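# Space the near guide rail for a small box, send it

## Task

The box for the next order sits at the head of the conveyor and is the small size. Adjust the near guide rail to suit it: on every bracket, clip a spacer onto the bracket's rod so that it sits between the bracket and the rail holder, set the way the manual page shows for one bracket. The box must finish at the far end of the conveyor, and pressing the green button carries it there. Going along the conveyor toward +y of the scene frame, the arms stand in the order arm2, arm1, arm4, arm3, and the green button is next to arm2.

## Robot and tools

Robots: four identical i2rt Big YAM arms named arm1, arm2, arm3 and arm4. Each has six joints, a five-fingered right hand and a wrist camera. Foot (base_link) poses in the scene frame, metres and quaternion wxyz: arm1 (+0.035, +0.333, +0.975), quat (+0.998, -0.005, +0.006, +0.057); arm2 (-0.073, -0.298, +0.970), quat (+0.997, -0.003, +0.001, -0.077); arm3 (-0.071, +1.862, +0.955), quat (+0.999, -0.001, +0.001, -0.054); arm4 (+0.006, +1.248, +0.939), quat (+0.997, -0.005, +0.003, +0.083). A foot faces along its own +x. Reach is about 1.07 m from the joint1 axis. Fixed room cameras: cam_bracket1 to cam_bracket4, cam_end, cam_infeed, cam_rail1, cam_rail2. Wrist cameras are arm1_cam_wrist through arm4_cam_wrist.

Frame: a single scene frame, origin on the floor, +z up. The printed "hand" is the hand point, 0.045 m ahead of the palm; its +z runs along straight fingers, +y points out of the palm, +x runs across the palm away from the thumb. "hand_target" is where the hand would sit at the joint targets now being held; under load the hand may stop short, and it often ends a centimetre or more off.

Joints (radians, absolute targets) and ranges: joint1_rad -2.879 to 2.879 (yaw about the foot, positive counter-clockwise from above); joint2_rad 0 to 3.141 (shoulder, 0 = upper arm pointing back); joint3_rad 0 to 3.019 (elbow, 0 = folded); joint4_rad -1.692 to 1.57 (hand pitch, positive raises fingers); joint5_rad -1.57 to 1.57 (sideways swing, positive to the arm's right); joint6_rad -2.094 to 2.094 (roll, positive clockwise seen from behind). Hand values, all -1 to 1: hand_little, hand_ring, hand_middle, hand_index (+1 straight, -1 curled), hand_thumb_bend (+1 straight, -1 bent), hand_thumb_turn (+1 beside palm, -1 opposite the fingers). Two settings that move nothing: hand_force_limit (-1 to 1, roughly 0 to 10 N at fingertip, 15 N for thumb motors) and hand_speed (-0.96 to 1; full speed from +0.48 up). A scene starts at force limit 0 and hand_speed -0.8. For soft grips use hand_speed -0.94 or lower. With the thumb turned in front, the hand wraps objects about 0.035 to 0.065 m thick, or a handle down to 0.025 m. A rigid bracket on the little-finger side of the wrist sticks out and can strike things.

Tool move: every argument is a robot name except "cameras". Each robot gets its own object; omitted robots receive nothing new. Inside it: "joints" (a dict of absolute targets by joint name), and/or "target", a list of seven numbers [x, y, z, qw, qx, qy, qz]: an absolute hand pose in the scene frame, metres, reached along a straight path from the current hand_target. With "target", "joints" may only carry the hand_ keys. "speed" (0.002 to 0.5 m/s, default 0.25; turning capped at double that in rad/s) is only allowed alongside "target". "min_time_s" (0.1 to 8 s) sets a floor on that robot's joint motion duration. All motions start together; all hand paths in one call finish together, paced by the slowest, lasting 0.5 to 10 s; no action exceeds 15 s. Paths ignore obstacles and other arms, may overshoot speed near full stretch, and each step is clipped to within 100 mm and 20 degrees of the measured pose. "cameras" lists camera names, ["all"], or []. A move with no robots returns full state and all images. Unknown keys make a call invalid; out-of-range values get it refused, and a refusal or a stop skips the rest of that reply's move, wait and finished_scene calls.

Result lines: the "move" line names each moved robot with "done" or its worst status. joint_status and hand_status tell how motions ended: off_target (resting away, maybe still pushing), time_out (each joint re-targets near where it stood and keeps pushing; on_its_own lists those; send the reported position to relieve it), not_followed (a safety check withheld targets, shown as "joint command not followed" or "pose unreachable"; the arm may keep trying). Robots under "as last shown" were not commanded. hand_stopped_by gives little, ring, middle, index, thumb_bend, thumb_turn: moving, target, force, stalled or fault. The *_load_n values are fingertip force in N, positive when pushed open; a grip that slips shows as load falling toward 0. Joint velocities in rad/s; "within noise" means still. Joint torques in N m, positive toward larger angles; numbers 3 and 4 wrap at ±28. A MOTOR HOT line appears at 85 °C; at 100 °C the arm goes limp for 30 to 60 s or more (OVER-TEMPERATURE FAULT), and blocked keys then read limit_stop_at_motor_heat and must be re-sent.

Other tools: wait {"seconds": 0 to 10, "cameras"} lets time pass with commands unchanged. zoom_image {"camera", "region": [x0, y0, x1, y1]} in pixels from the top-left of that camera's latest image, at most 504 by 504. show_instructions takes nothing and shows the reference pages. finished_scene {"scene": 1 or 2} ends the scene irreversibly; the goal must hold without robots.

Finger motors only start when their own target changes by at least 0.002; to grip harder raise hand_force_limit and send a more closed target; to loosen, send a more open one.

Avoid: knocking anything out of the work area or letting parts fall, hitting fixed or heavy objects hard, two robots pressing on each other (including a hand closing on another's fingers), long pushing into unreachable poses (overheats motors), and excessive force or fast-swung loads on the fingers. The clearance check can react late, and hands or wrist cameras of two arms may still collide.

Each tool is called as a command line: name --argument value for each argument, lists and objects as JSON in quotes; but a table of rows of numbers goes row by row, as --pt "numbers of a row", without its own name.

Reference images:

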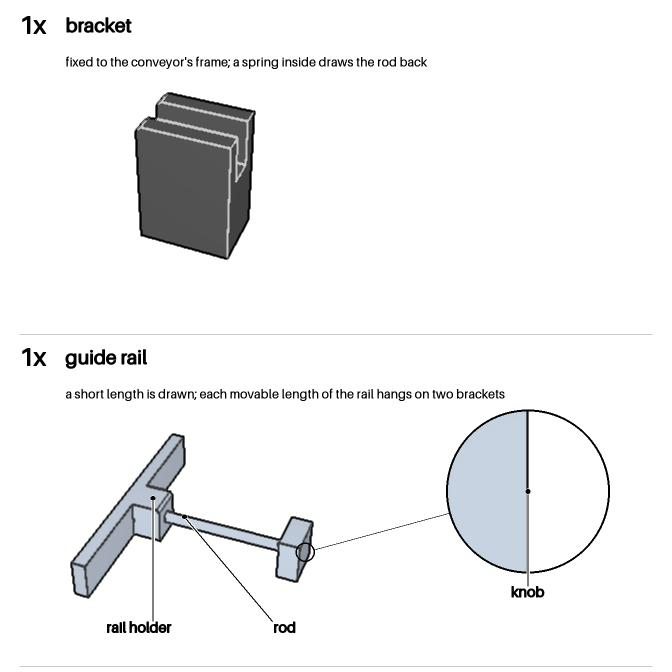

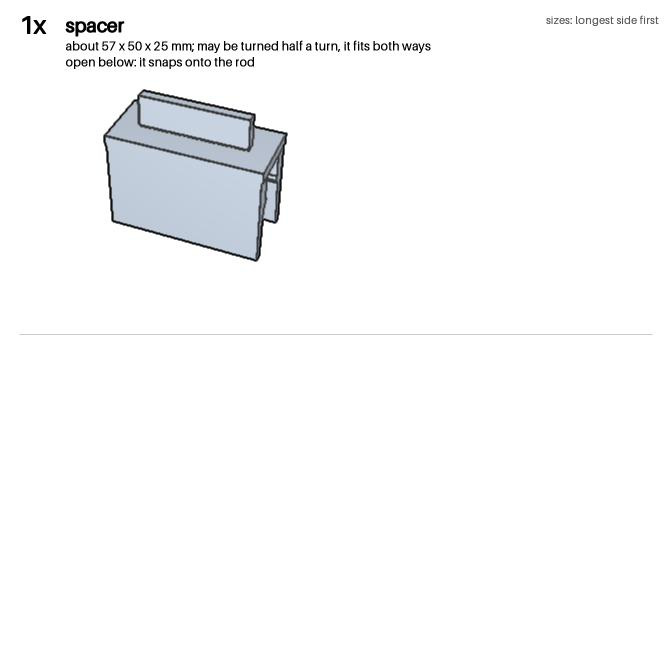

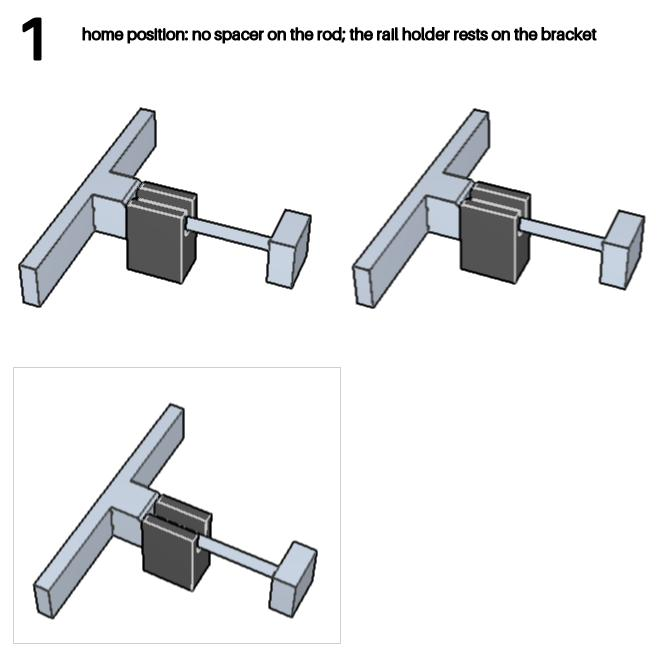

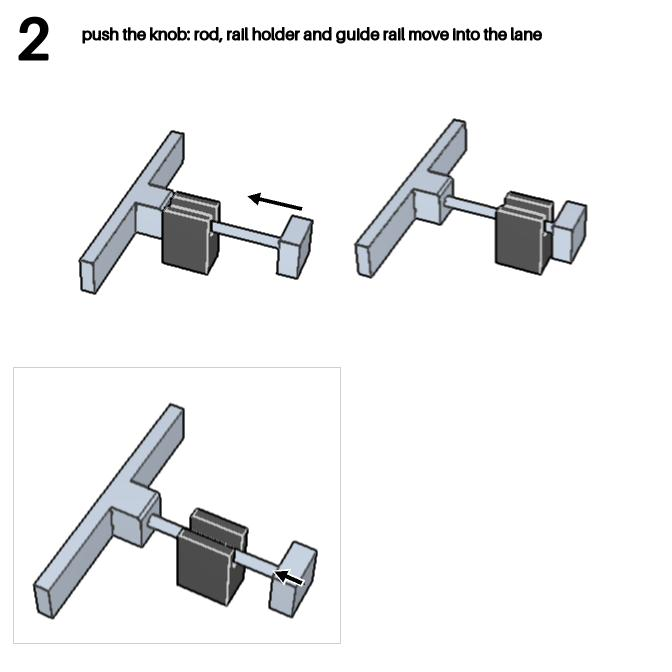

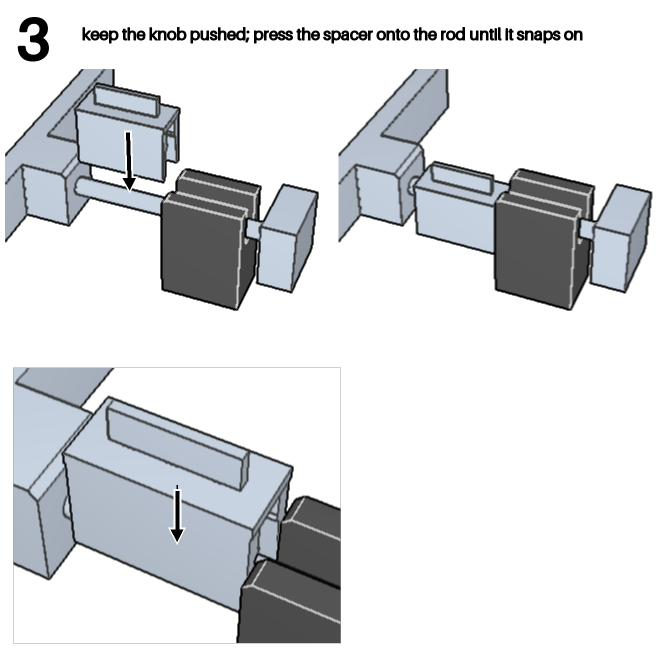

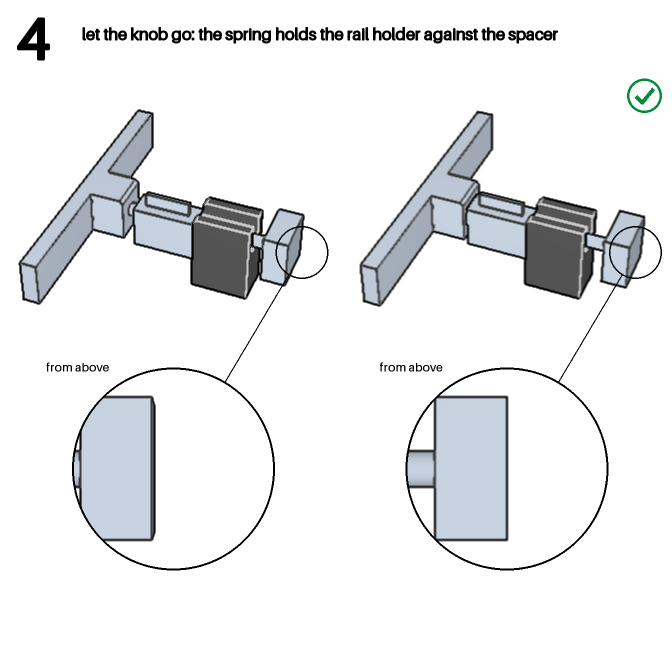

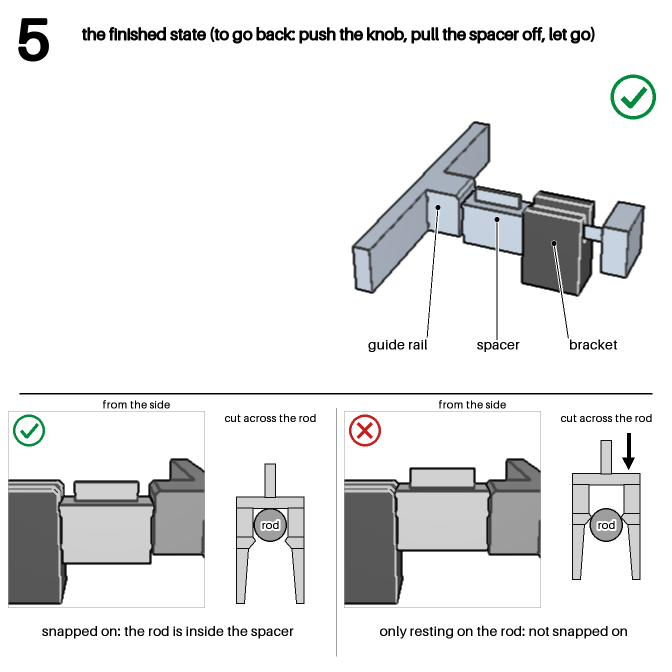

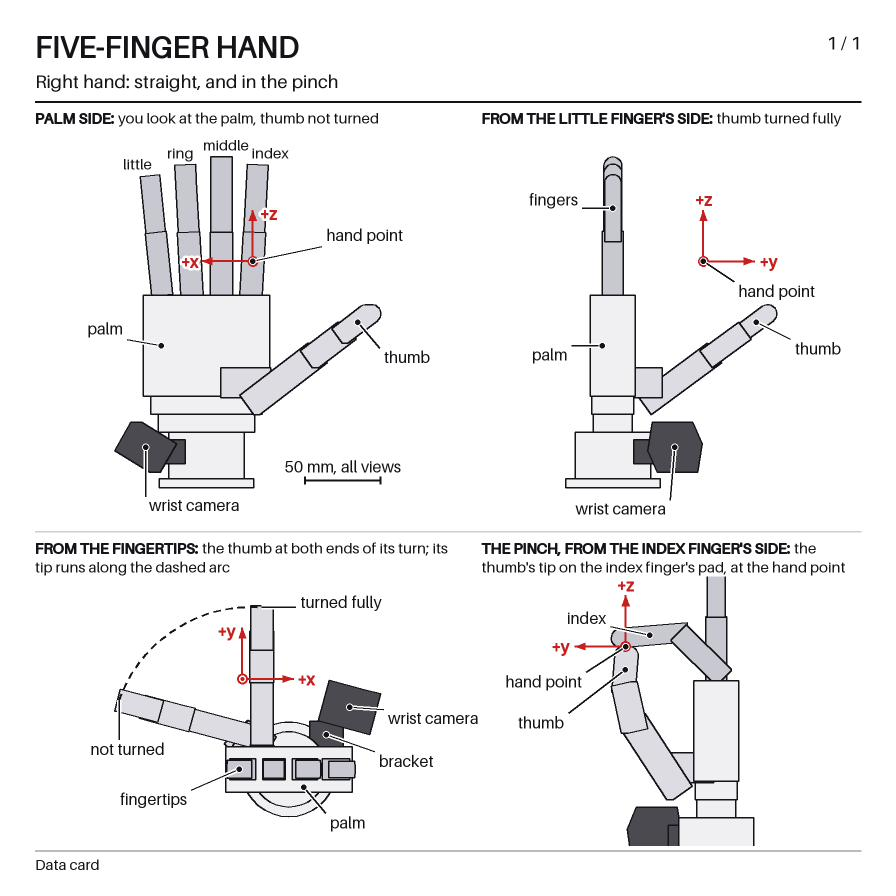

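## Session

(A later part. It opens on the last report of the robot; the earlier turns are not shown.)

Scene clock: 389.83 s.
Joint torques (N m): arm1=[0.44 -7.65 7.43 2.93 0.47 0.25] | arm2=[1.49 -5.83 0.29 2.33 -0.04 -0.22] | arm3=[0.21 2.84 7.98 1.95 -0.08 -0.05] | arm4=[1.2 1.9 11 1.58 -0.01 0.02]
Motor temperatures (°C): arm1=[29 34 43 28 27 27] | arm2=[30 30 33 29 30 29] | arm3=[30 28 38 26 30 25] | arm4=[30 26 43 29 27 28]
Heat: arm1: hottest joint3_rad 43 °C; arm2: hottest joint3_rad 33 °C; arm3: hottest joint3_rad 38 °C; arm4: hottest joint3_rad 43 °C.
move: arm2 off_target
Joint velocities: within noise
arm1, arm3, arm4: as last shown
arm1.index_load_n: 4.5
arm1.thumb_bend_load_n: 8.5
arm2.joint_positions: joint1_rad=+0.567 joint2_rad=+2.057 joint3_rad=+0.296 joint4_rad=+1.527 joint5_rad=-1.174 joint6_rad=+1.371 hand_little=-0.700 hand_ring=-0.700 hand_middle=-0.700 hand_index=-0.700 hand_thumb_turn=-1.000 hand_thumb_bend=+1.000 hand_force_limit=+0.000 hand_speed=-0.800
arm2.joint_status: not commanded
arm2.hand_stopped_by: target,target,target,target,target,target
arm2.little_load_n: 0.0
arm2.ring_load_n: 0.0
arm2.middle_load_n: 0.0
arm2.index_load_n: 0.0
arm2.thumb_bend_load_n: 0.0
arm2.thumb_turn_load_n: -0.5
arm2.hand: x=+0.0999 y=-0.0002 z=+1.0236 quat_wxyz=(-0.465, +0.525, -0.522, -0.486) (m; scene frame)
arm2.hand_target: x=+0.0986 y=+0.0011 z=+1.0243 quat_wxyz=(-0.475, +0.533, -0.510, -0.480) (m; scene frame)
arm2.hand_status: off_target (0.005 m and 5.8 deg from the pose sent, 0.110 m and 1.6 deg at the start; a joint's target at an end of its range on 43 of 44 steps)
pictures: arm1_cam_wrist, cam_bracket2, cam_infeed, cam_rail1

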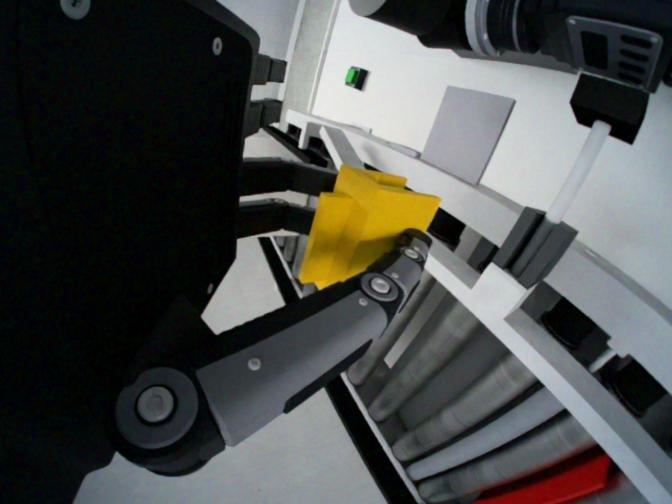

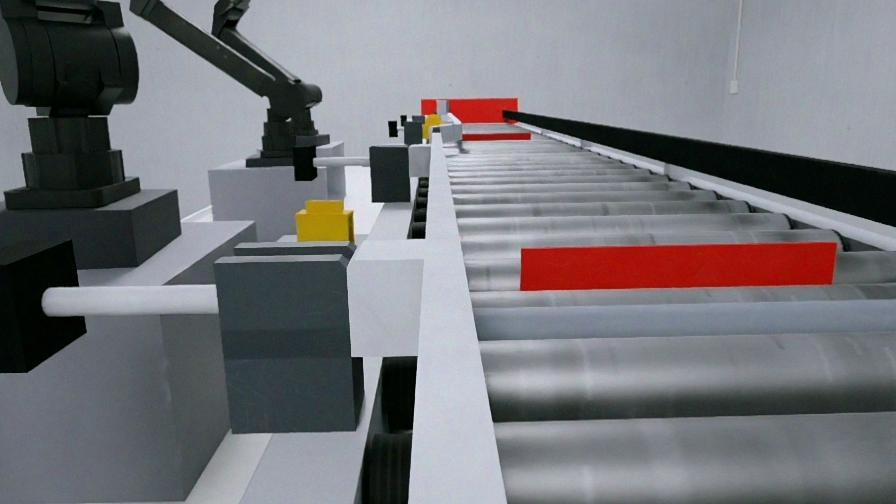

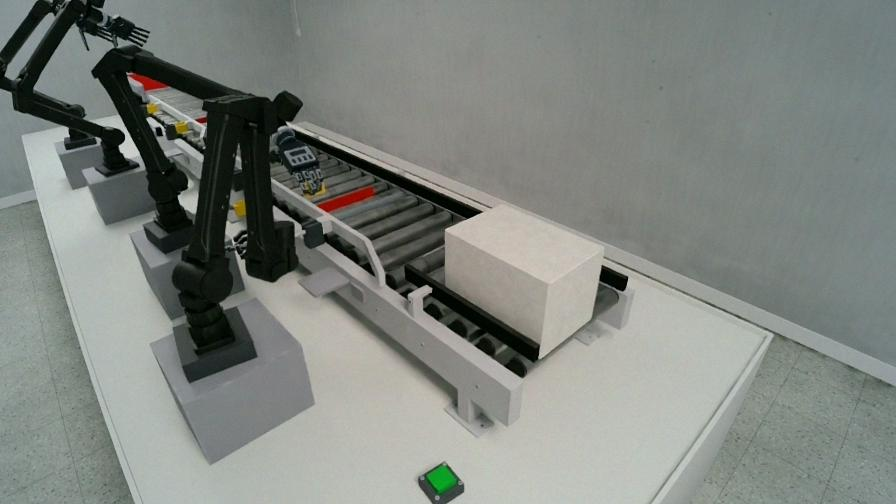

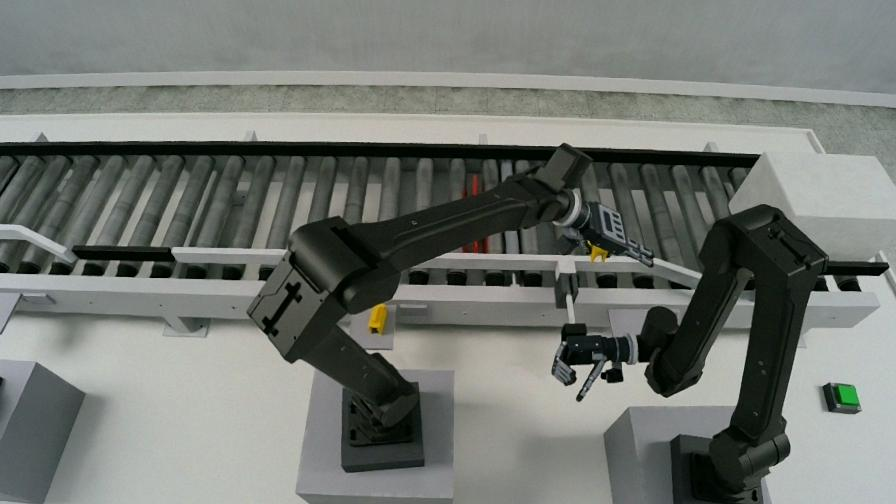

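move --arm2 '{"target": [0.165, 0.012, 1.022, 0.5, -0.5, 0.5, 0.5], "speed": 0.06}' --cameras '["cam_rail1","arm1_cam_wrist","cam_bracket2"]'

zoom_image --camera "cam_rail1" --region '[520, 230, 720, 430]'

Scene clock: 395.47 s.
Joint torques (N m): arm1=[0.09 -7 7.38 2.78 0.48 0.26] | arm2=[-0.56 -6.89 3.03 2.28 0.28 0.11] | arm3=[0.26 2.84 7.99 1.95 -0.08 -0.05] | arm4=[1.26 2.02 11 1.59 -0.02 0.01]
Motor temperatures (°C): arm1=[29 34 43 28 27 27] | arm2=[30 30 33 29 30 29] | arm3=[30 28 38 26 30 25] | arm4=[30 26 43 29 27 28]
Heat: arm1: hottest joint3_rad 43 °C; arm2: hottest joint3_rad 33 °C; arm3: hottest joint3_rad 38 °C; arm4: hottest joint3_rad 43 °C.
move: arm2 off_target
Joint velocities: within noise
arm1: as last shown
arm1.middle_load_n: 5.5
arm1.thumb_bend_load_n: 8.0
arm1.thumb_turn_load_n: 0.5
arm2.joint_positions: joint1_rad=+0.540 joint2_rad=+2.112 joint3_rad=+0.425 joint4_rad=+1.527 joint5_rad=-1.229 joint6_rad=+1.450 hand_little=-0.700 hand_ring=-0.700 hand_middle=-0.700 hand_index=-0.700 hand_thumb_turn=-1.000 hand_thumb_bend=+1.000 hand_force_limit=+0.000 hand_speed=-0.800
arm2.joint_status: not commanded
arm2.hand_stopped_by: target,target,target,target,target,target
arm2.little_load_n: 0.0
arm2.ring_load_n: 0.0
arm2.middle_load_n: 0.0
arm2.index_load_n: 0.0
arm2.thumb_bend_load_n: 0.0
arm2.thumb_turn_load_n: -0.5
arm2.hand: x=+0.1403 y=+0.0085 z=+1.0188 quat_wxyz=(-0.465, +0.519, -0.511, -0.505) (m; scene frame)
arm2.hand_target: x=+0.1584 y=+0.0094 z=+1.0217 quat_wxyz=(-0.481, +0.514, -0.508, -0.496) (m; scene frame)
arm2.hand_status: off_target (0.025 m and 4.8 deg from the pose sent, 0.066 m and 5.8 deg at the start; a joint's target at an end of its range on 48 of 49 steps)
arm3.joint_positions: joint1_rad=-0.183 joint2_rad=+0.625 joint3_rad=+1.366 joint4_rad=-1.295 joint5_rad=-0.032 joint6_rad=-1.282 hand_little=+1.000 hand_ring=+1.000 hand_middle=+1.000 hand_index=+1.000 hand_thumb_turn=+1.000 hand_thumb_bend=+1.000 hand_force_limit=+0.000 hand_speed=-0.800
arm3.joint_status: not commanded
arm3.hand_stopped_by: target,target,target,target,target,target
arm3.little_load_n: 0.0
arm3.ring_load_n: 0.0
arm3.middle_load_n: 0.0
arm3.index_load_n: 0.0
arm3.thumb_bend_load_n: 0.0
arm3.thumb_turn_load_n: 0.0
arm3.hand: x=+0.1497 y=+1.7528 z=+1.4379 quat_wxyz=(-0.013, +0.840, -0.241, +0.485) (m; scene frame)
arm3.hand_target: x=+0.1486 y=+1.7531 z=+1.4470 quat_wxyz=(-0.012, +0.835, -0.240, +0.494) (m; scene frame)
arm3.hand_status: not commanded
arm4.joint_positions: joint1_rad=+0.056 joint2_rad=+0.613 joint3_rad=+1.388 joint4_rad=-1.297 joint5_rad=-0.175 joint6_rad=-1.058 hand_little=+1.000 hand_ring=+1.000 hand_middle=+1.000 hand_index=+1.000 hand_thumb_turn=+1.000 hand_thumb_bend=+1.000 hand_force_limit=+0.000 hand_speed=-0.800
arm4.joint_status: not commanded
arm4.hand_stopped_by: target,target,target,target,target,target
arm4.little_load_n: 0.0
arm4.ring_load_n: 0.0
arm4.middle_load_n: 0.0
arm4.index_load_n: 0.0
arm4.thumb_bend_load_n: 0.0
arm4.thumb_turn_load_n: 0.0
arm4.hand: x=+0.2350 y=+1.3014 z=+1.4241 quat_wxyz=(-0.245, +0.862, -0.080, +0.436) (m; scene frame)
arm4.hand_target: x=+0.2341 y=+1.3014 z=+1.4375 quat_wxyz=(-0.249, +0.855, -0.077, +0.449) (m; scene frame)
arm4.hand_status: not commanded
pictures: arm1_cam_wrist, cam_bracket2, cam_rail1

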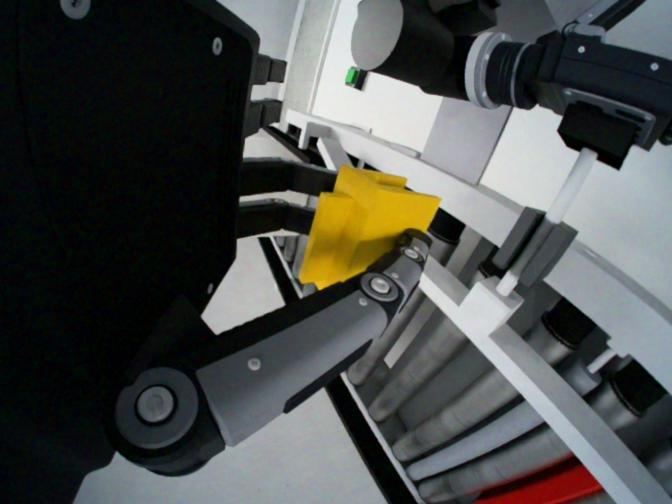

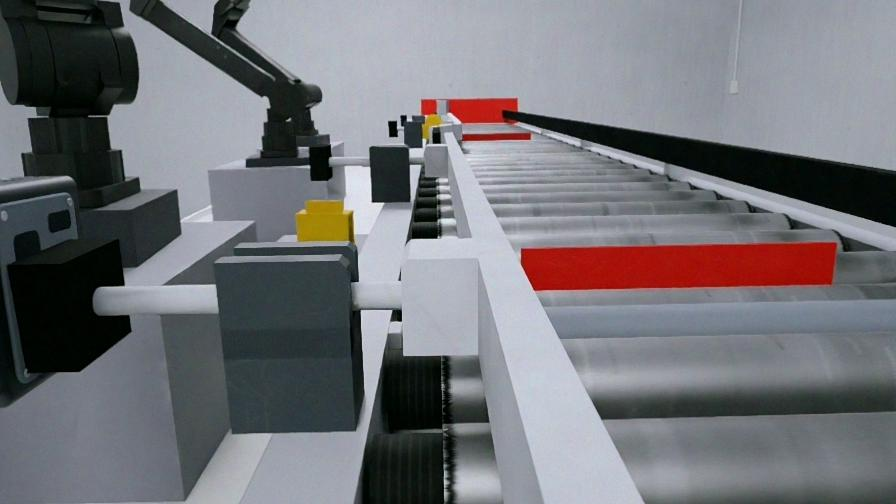

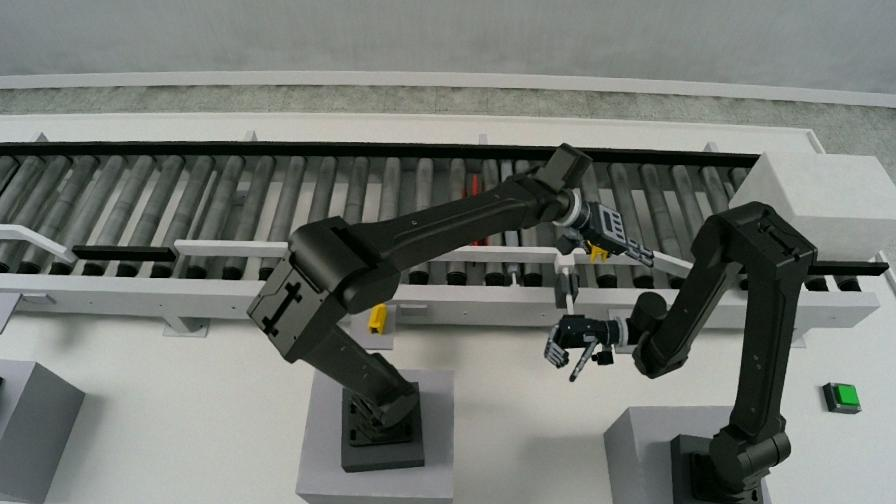

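Scaled by 2.520.

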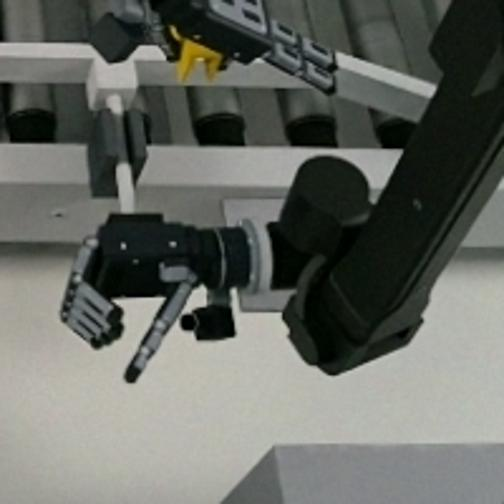

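move --arm2 '{"target": [0.205, 0.012, 1.024, 0.5, -0.5, 0.5, 0.5], "speed": 0.06}' --cameras '["cam_rail1","cam_bracket2","cam_bracket1"]'

Scene clock: 400.53 s.
Joint torques (N m): arm1=[0.21 -7.3 7.47 2.92 0.46 0.28] | arm2=[-1.49 -7.36 5.79 1.92 0.87 0.2] | arm3=[0.21 2.84 7.99 1.95 -0.08 -0.05] | arm4=[1.26 2.02 11.02 1.61 -0.02 0.01]
Motor temperatures (°C): arm1=[29 34 43 28 28 27] | arm2=[30 30 33 29 30 29] | arm3=[30 28 38 26 30 25] | arm4=[30 26 43 29 27 28]
Heat: arm1: hottest joint3_rad 43 °C; arm2: hottest joint3_rad 33 °C; arm3: hottest joint3_rad 38 °C; arm4: hottest joint3_rad 43 °C.
move: arm2 off_target
Joint velocities: within noise
arm1, arm3, arm4: as last shown
arm1.middle_load_n: 5.0
arm1.index_load_n: 4.0
arm1.thumb_turn_load_n: 0.0
arm2.joint_positions: joint1_rad=+0.511 joint2_rad=+2.137 joint3_rad=+0.502 joint4_rad=+1.534 joint5_rad=-1.266 joint6_rad=+1.508 hand_little=-0.700 hand_ring=-0.700 hand_middle=-0.700 hand_index=-0.700 hand_thumb_turn=-1.000 hand_thumb_bend=+1.000 hand_force_limit=+0.000 hand_speed=-0.800
arm2.joint_status: not commanded
arm2.hand_stopped_by: target,target,target,target,target,target
arm2.little_load_n: 0.0
arm2.ring_load_n: 0.0
arm2.middle_load_n: 0.0
arm2.index_load_n: 0.0
arm2.thumb_bend_load_n: 0.0
arm2.thumb_turn_load_n: 0.0
arm2.hand: x=+0.1684 y=+0.0089 z=+1.0197 quat_wxyz=(-0.468, +0.513, -0.504, -0.513) (m; scene frame)
arm2.hand_target: x=+0.2035 y=+0.0110 z=+1.0247 quat_wxyz=(-0.496, +0.505, -0.502, -0.497) (m; scene frame)
arm2.hand_status: off_target (0.037 m and 4.2 deg from the pose sent, 0.065 m and 4.8 deg at the start; a joint's target at an end of its range on 36 of 39 steps)
arm3.thumb_turn_load_n: 0.5
arm4.thumb_turn_load_n: -0.5
pictures: cam_bracket1, cam_bracket2, cam_rail1

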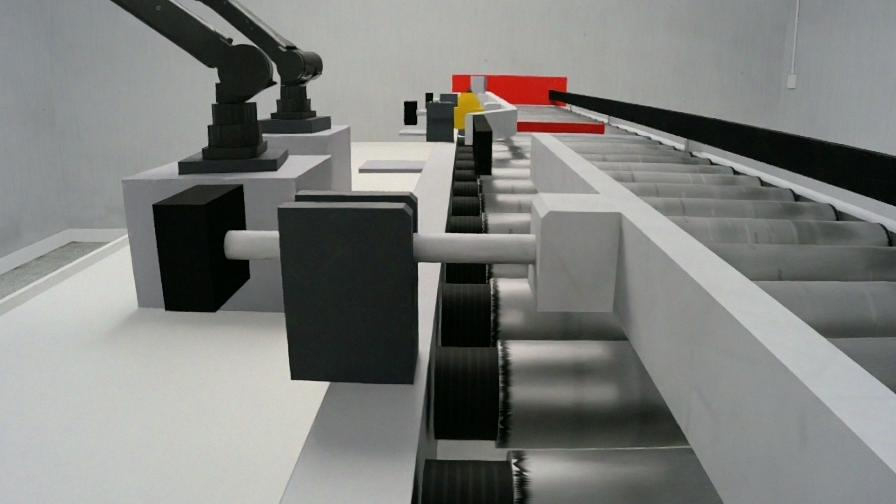

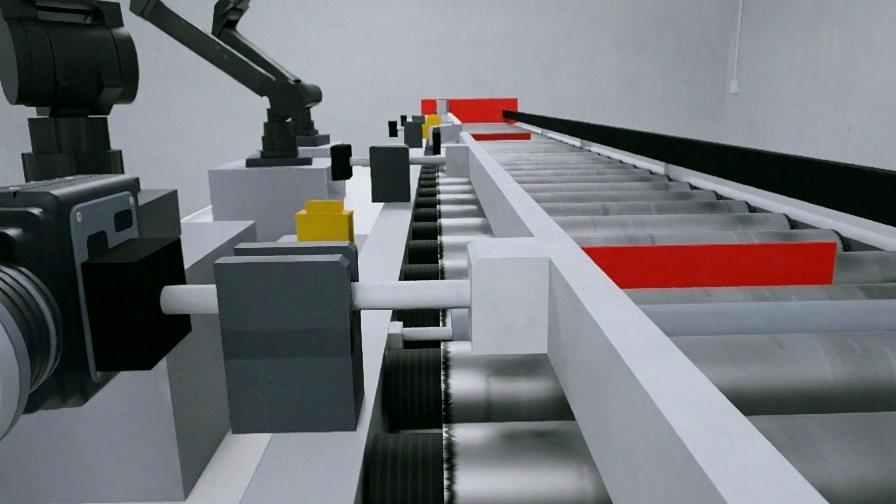

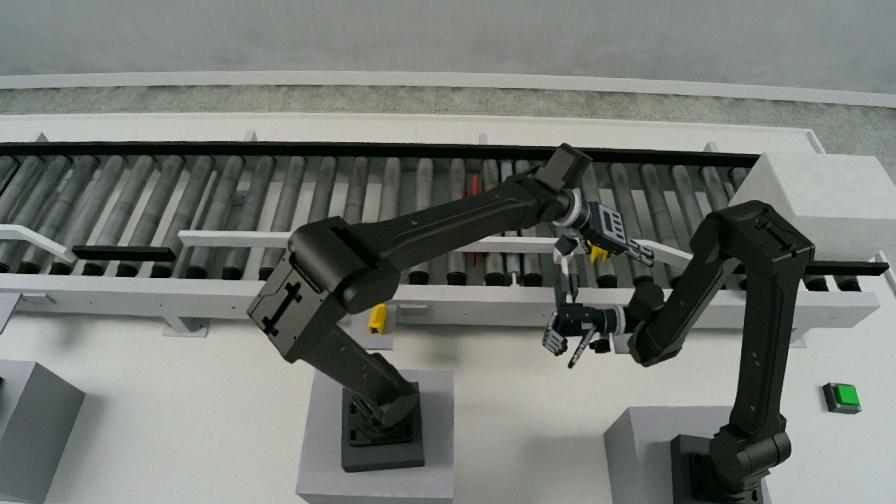

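move --arm2 '{"target": [0.228, 0.012, 1.026, 0.5, -0.5, 0.5, 0.5], "speed": 0.05}' --cameras '["cam_rail1","cam_bracket2","cam_bracket1"]'

Scene clock: 404.80 s.
Joint torques (N m): arm1=[0.38 -7 7.6 3 0.47 0.21] | arm2=[-2.02 -7.41 7.13 1.59 1.16 0.26] | arm3=[0.21 2.9 7.98 1.96 -0.07 -0.05] | arm4=[1.2 1.9 11.02 1.59 -0.02 0.01]
Motor temperatures (°C): arm1=[29 34 43 28 28 27] | arm2=[30 30 33 29 30 29] | arm3=[30 28 38 26 30 25] | arm4=[30 26 43 29 27 28]
Heat: arm1: hottest joint3_rad 43 °C; arm2: hottest joint3_rad 33 °C; arm3: hottest joint3_rad 38 °C; arm4: hottest joint3_rad 43 °C.
move: arm2 off_target
Joint velocities: within noise
arm1, arm3, arm4: as last shown
arm1.middle_load_n: 5.5
arm1.thumb_bend_load_n: 8.5
arm2.joint_positions: joint1_rad=+0.498 joint2_rad=+2.148 joint3_rad=+0.542 joint4_rad=+1.536 joint5_rad=-1.292 joint6_rad=+1.542 hand_little=-0.700 hand_ring=-0.700 hand_middle=-0.700 hand_index=-0.700 hand_thumb_turn=-1.000 hand_thumb_bend=+1.000 hand_force_limit=+0.000 hand_speed=-0.800
arm2.joint_status: not commanded
arm2.hand_stopped_by: target,target,target,target,target,target
arm2.little_load_n: 0.0
arm2.ring_load_n: 0.0
arm2.middle_load_n: 0.0
arm2.index_load_n: 0.0
arm2.thumb_bend_load_n: 0.0
arm2.thumb_turn_load_n: -0.5
arm2.hand: x=+0.1815 y=+0.0083 z=+1.0210 quat_wxyz=(-0.467, +0.512, -0.500, -0.519) (m; scene frame)
arm2.hand_target: x=+0.2250 y=+0.0102 z=+1.0274 quat_wxyz=(-0.499, +0.501, -0.500, -0.500) (m; scene frame)
arm2.hand_status: off_target (0.047 m and 4.6 deg from the pose sent, 0.060 m and 4.2 deg at the start)
arm3.thumb_turn_load_n: 0.0
arm4.thumb_turn_load_n: 0.0
pictures: cam_bracket1, cam_bracket2, cam_rail1

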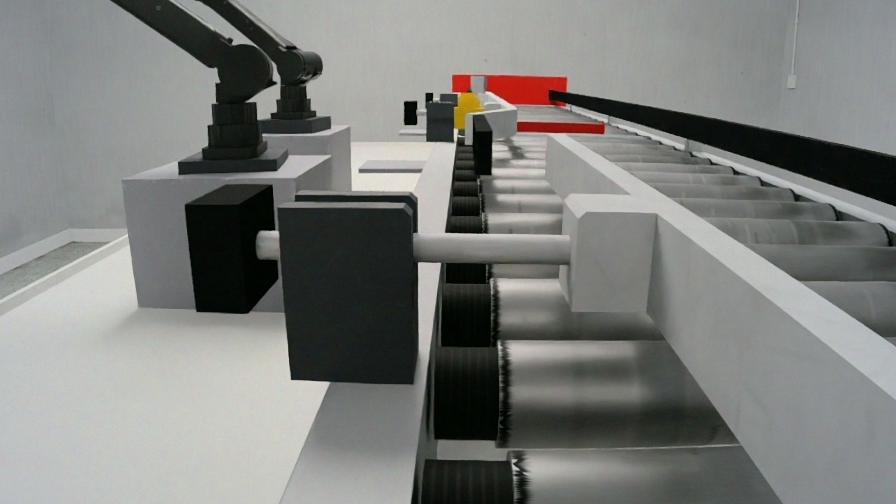

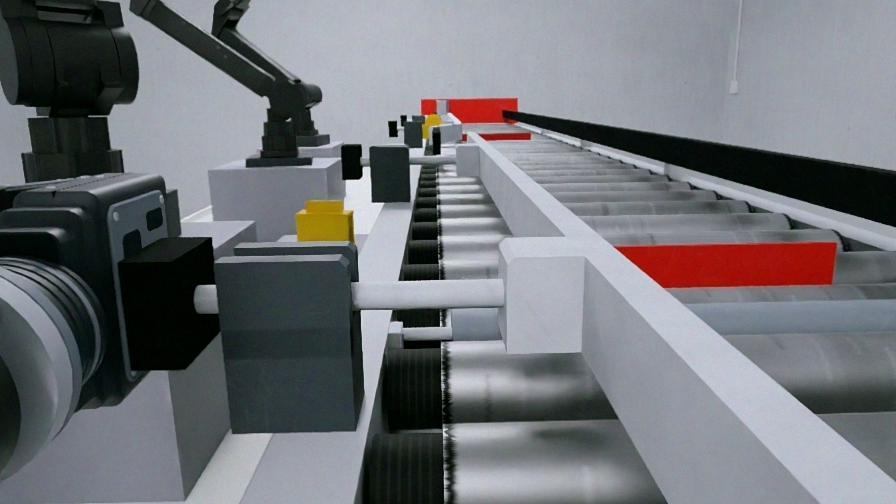

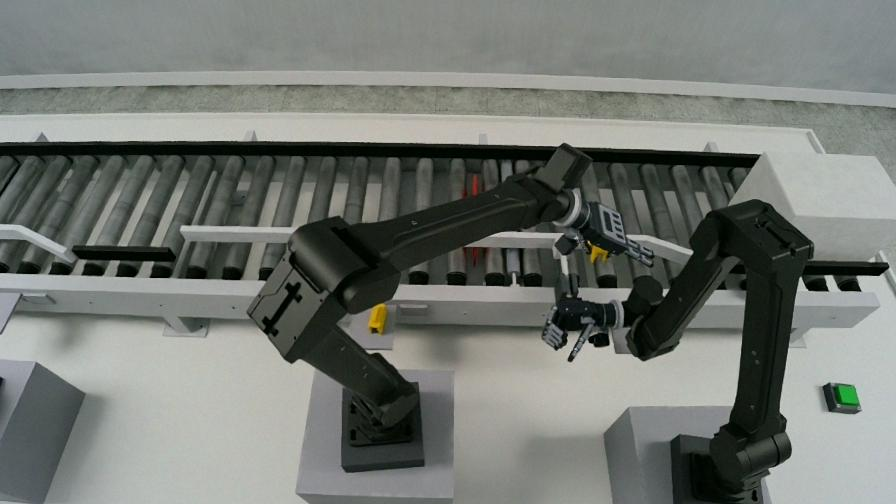

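move --arm2 '{"target": [0.238, 0.012, 1.027, 0.5, -0.5, 0.5, 0.5], "speed": 0.05}' --arm1 '{"target": [0.40, -0.058, 1.115, 0, 0, 0.864, -0.503], "speed": 0.08}' --cameras '["cam_rail1","cam_bracket2","cam_bracket1","arm1_cam_wrist"]'

zoom_image --camera "cam_rail1" --region '[520, 180, 720, 380]'

Scene clock: 411.50 s.
Joint torques (N m): arm1=[0.03 -7.88 8.36 1.05 0.53 0.25] | arm2=[-2.67 -8.12 8.14 0.75 1.33 0.25] | arm3=[0.21 2.84 7.98 1.95 -0.08 -0.05] | arm4=[1.2 2.08 11 1.59 -0.03 0.02]
Motor temperatures (°C): arm1=[29 34 43 28 28 27] | arm2=[30 30 33 29 31 29] | arm3=[30 28 38 26 30 25] | arm4=[30 26 43 29 27 28]
Heat: arm1: hottest joint3_rad 43 °C; arm2: hottest joint3_rad 33 °C; arm3: hottest joint3_rad 38 °C; arm4: hottest joint3_rad 43 °C.
move: arm1 done; arm2 off_target
Joint velocities: within noise
arm1.joint_positions: joint1_rad=-0.775 joint2_rad=+1.378 joint3_rad=+0.913 joint4_rad=-0.268 joint5_rad=+0.749 joint6_rad=+0.573 hand_little=+1.000 hand_ring=+1.000 hand_middle=-0.103 hand_index=-0.137 hand_thumb_turn=-1.000 hand_thumb_bend=+0.533 hand_force_limit=-0.200 hand_speed=-0.940
arm1.joint_status: not commanded
arm1.hand_stopped_by: target,target,force,force,force,target
arm1.little_load_n: 0.0
arm1.ring_load_n: 0.0
arm1.middle_load_n: 5.0
arm1.index_load_n: 4.0
arm1.thumb_bend_load_n: 8.0
arm1.thumb_turn_load_n: 0.0
arm1.hand: x=+0.3955 y=-0.0596 z=+1.1227 quat_wxyz=(-0.004, -0.002, -0.860, +0.509) (m; scene frame)
arm1.hand_target: x=+0.3991 y=-0.0576 z=+1.1156 quat_wxyz=(+0.001, +0.000, -0.864, +0.504) (m; scene frame)
arm1.hand_status: done (0.009 m and 1.0 deg from the pose sent, 0.062 m and 0.6 deg at the start)
arm2.joint_positions: joint1_rad=+0.494 joint2_rad=+2.151 joint3_rad=+0.549 joint4_rad=+1.537 joint5_rad=-1.304 joint6_rad=+1.545 hand_little=-0.700 hand_ring=-0.700 hand_middle=-0.700 hand_index=-0.700 hand_thumb_turn=-1.000 hand_thumb_bend=+1.000 hand_force_limit=+0.000 hand_speed=-0.800
arm2.joint_status: not commanded
arm2.hand_stopped_by: target,target,target,target,target,target
arm2.little_load_n: 0.0
arm2.ring_load_n: 0.0
arm2.middle_load_n: 0.0
arm2.index_load_n: 0.0
arm2.thumb_bend_load_n: 0.0
arm2.thumb_turn_load_n: 0.0
arm2.hand: x=+0.1825 y=+0.0075 z=+1.0209 quat_wxyz=(-0.466, +0.514, -0.497, -0.522) (m; scene frame)
arm2.hand_target: x=+0.2347 y=+0.0088 z=+1.0288 quat_wxyz=(-0.500, +0.501, -0.500, -0.499) (m; scene frame)
arm2.hand_status: off_target (0.056 m and 5.0 deg from the pose sent, 0.057 m and 4.6 deg at the start)
arm3, arm4: as last shown
pictures: arm1_cam_wrist, cam_bracket1, cam_bracket2, cam_rail1

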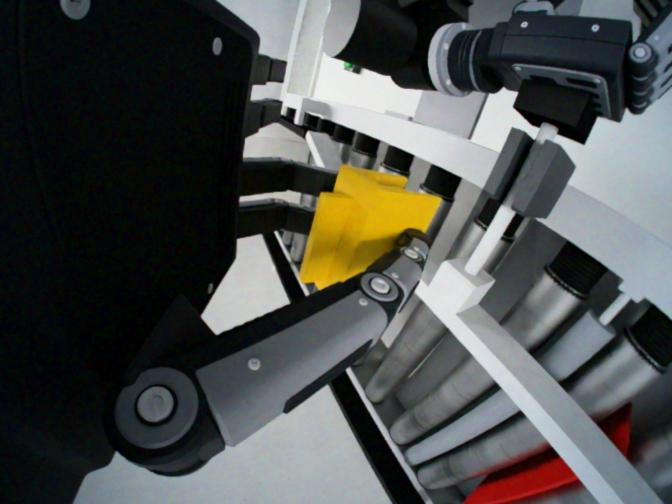

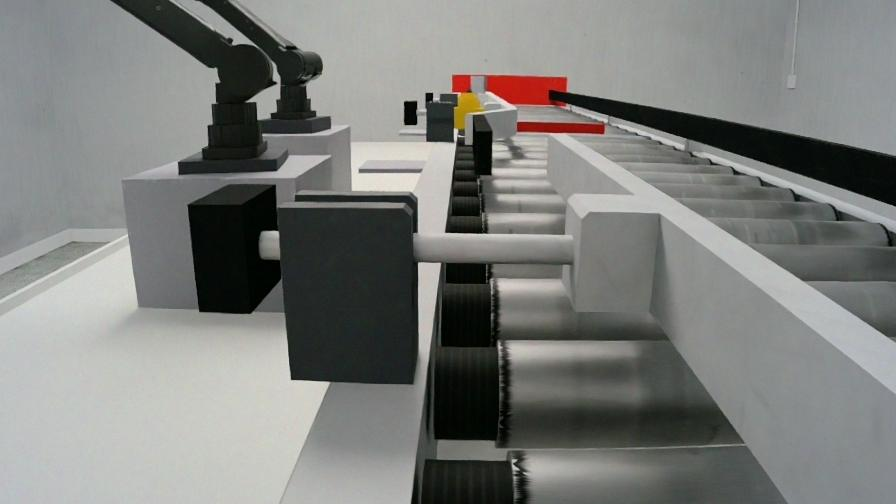

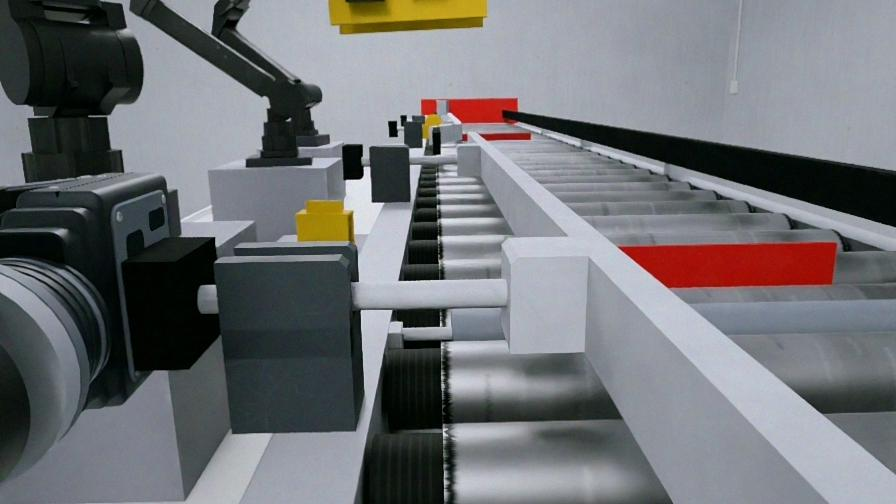

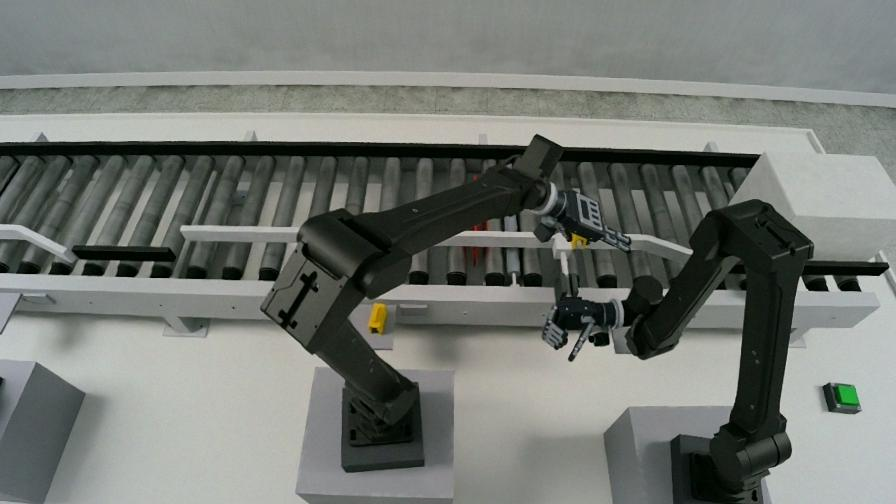

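Scaled by 2.520.

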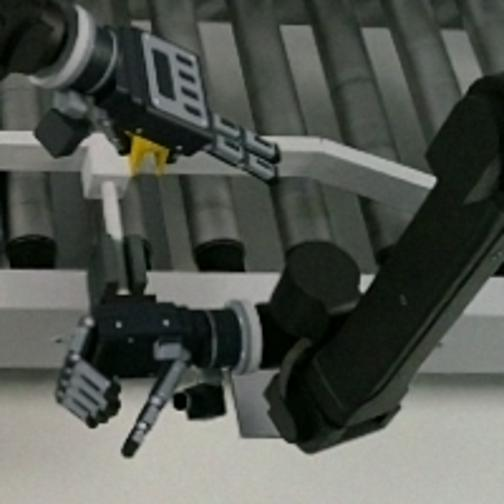

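move --arm2 '{"target": [0.233, 0.012, 1.027, 0.5, -0.5, 0.5, 0.5], "speed": 0.05}' --arm1 '{"target": [0.406, -0.058, 1.075, 0, 0, 0.864, -0.503], "speed": 0.08}' --cameras '["cam_infeed","cam_bracket2","arm1_cam_wrist"]'

zoom_image --camera "cam_bracket2" --region '[200, 0, 620, 400]'

zoom_image --camera "cam_infeed" --region '[230, 130, 430, 310]'

zoom_image --camera "arm1_cam_wrist" --region '[260, 60, 640, 440]'

Scene clock: 432.63 s.
Joint torques (N m): arm1=[0.56 -8.59 7.05 2.67 0.59 0.22] | arm2=[-2.14 -8.12 7.36 1.17 1.58 0.23] | arm3=[0.26 2.9 7.98 1.95 -0.08 -0.05] | arm4=[1.32 1.9 10.97 1.58 -0.01 0.02]
Motor temperatures (°C): arm1=[29 34 43 28 28 27] | arm2=[30 30 33 29 32 29] | arm3=[30 28 38 26 30 25] | arm4=[30 26 43 29 27 28]
Heat: arm1: hottest joint3_rad 43 °C; arm2: hottest joint3_rad 33 °C; arm3: hottest joint3_rad 38 °C; arm4: hottest joint3_rad 43 °C.
move: arm1 done; arm2 off_target
Joint velocities: within noise
arm1.joint_positions: joint1_rad=-0.771 joint2_rad=+1.455 joint3_rad=+0.882 joint4_rad=-0.194 joint5_rad=+0.753 joint6_rad=+0.586 hand_little=+1.000 hand_ring=+1.000 hand_middle=-0.103 hand_index=-0.137 hand_thumb_turn=-1.000 hand_thumb_bend=+0.533 hand_force_limit=-0.200 hand_speed=-0.940
arm1.joint_status: not commanded
arm1.hand_stopped_by: target,target,force,force,force,target
arm1.little_load_n: 0.0
arm1.ring_load_n: 0.0
arm1.middle_load_n: 5.0
arm1.index_load_n: 4.0
arm1.thumb_bend_load_n: 8.0
arm1.thumb_turn_load_n: 0.0
arm1.hand: x=+0.3988 y=-0.0605 z=+1.0815 quat_wxyz=(+0.005, +0.000, -0.865, +0.502) (m; scene frame)
arm1.hand_target: x=+0.4054 y=-0.0574 z=+1.0757 quat_wxyz=(-0.001, +0.000, -0.864, +0.503) (m; scene frame)
arm1.hand_status: done (0.010 m and 0.6 deg from the pose sent, 0.049 m and 1.0 deg at the start)
arm2.joint_positions: joint1_rad=+0.494 joint2_rad=+2.151 joint3_rad=+0.549 joint4_rad=+1.537 joint5_rad=-1.306 joint6_rad=+1.548 hand_little=-0.700 hand_ring=-0.700 hand_middle=-0.700 hand_index=-0.700 hand_thumb_turn=-1.000 hand_thumb_bend=+1.000 hand_force_limit=+0.000 hand_speed=-0.800
arm2.joint_status: not commanded
arm2.hand_stopped_by: target,target,target,target,target,target
arm2.little_load_n: 0.0
arm2.ring_load_n: 0.0
arm2.middle_load_n: 0.0
arm2.index_load_n: 0.0
arm2.thumb_bend_load_n: 0.0
arm2.thumb_turn_load_n: 0.0
arm2.hand: x=+0.1823 y=+0.0074 z=+1.0211 quat_wxyz=(-0.464, +0.514, -0.497, -0.523) (m; scene frame)
arm2.hand_target: x=+0.2301 y=+0.0095 z=+1.0288 quat_wxyz=(-0.500, +0.500, -0.500, -0.500) (m; scene frame)
arm2.hand_status: off_target (0.051 m and 5.1 deg from the pose sent, 0.051 m and 5.0 deg at the start)
arm3, arm4: as last shown
pictures: arm1_cam_wrist, cam_bracket2, cam_infeed

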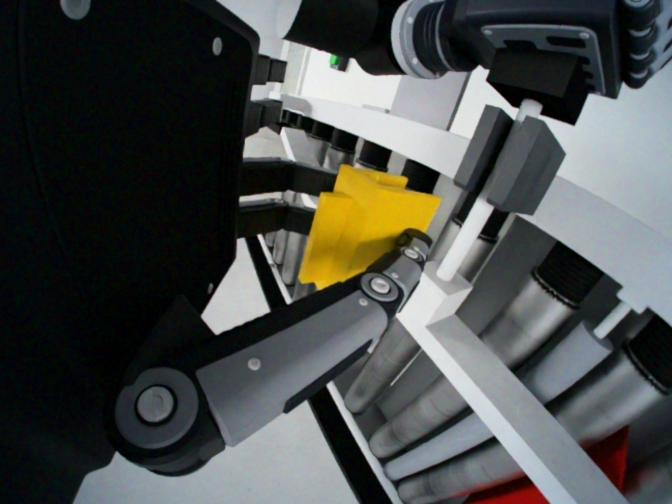

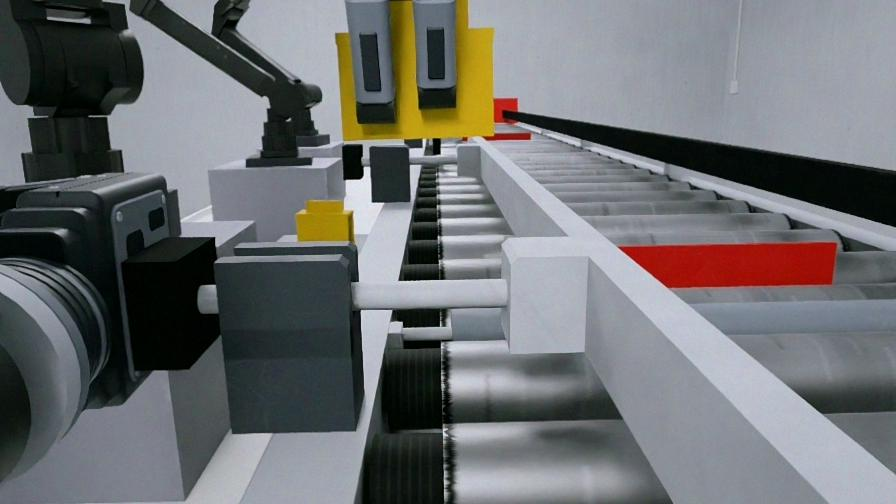

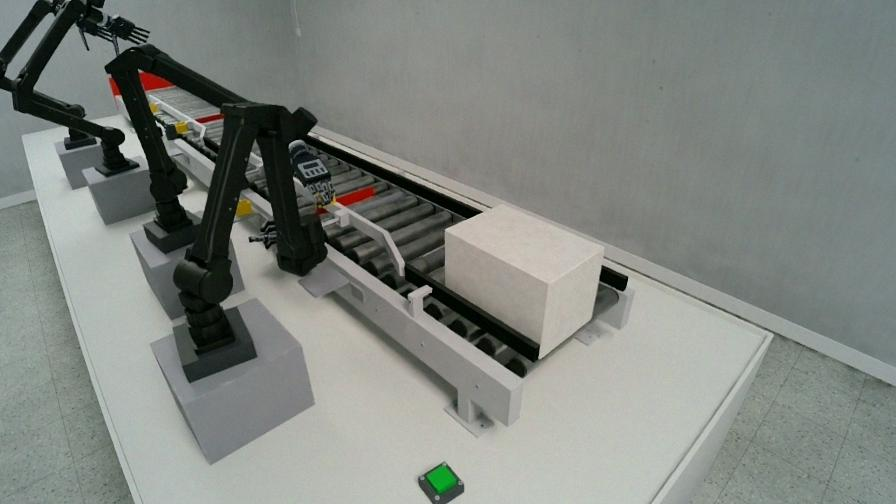

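Scaled by 1.200.

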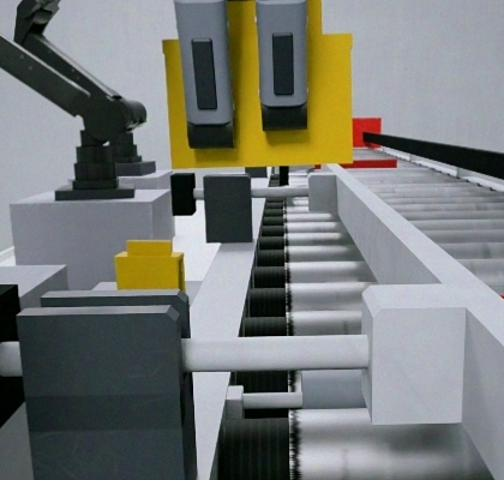

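Scaled by 2.520.

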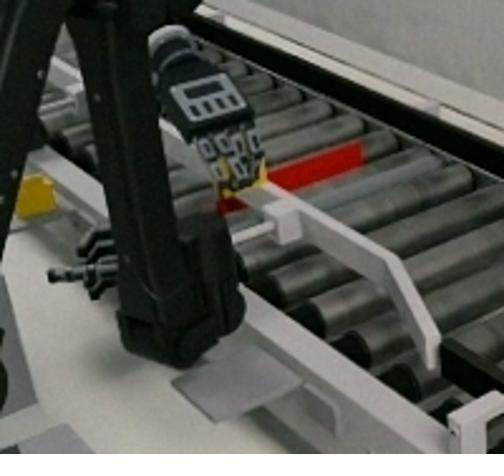

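Scaled by 1.326 from the camera's 672x504 image, which has a finer 960x720 frame.

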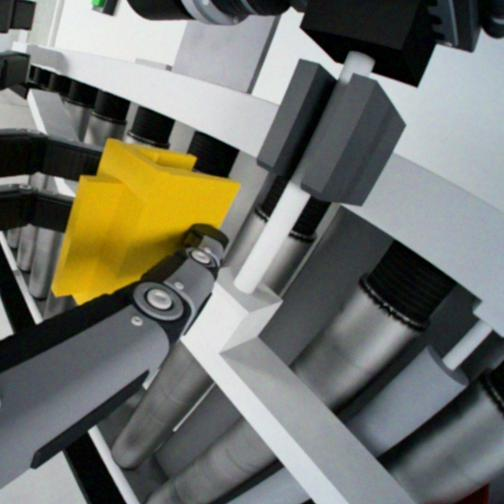

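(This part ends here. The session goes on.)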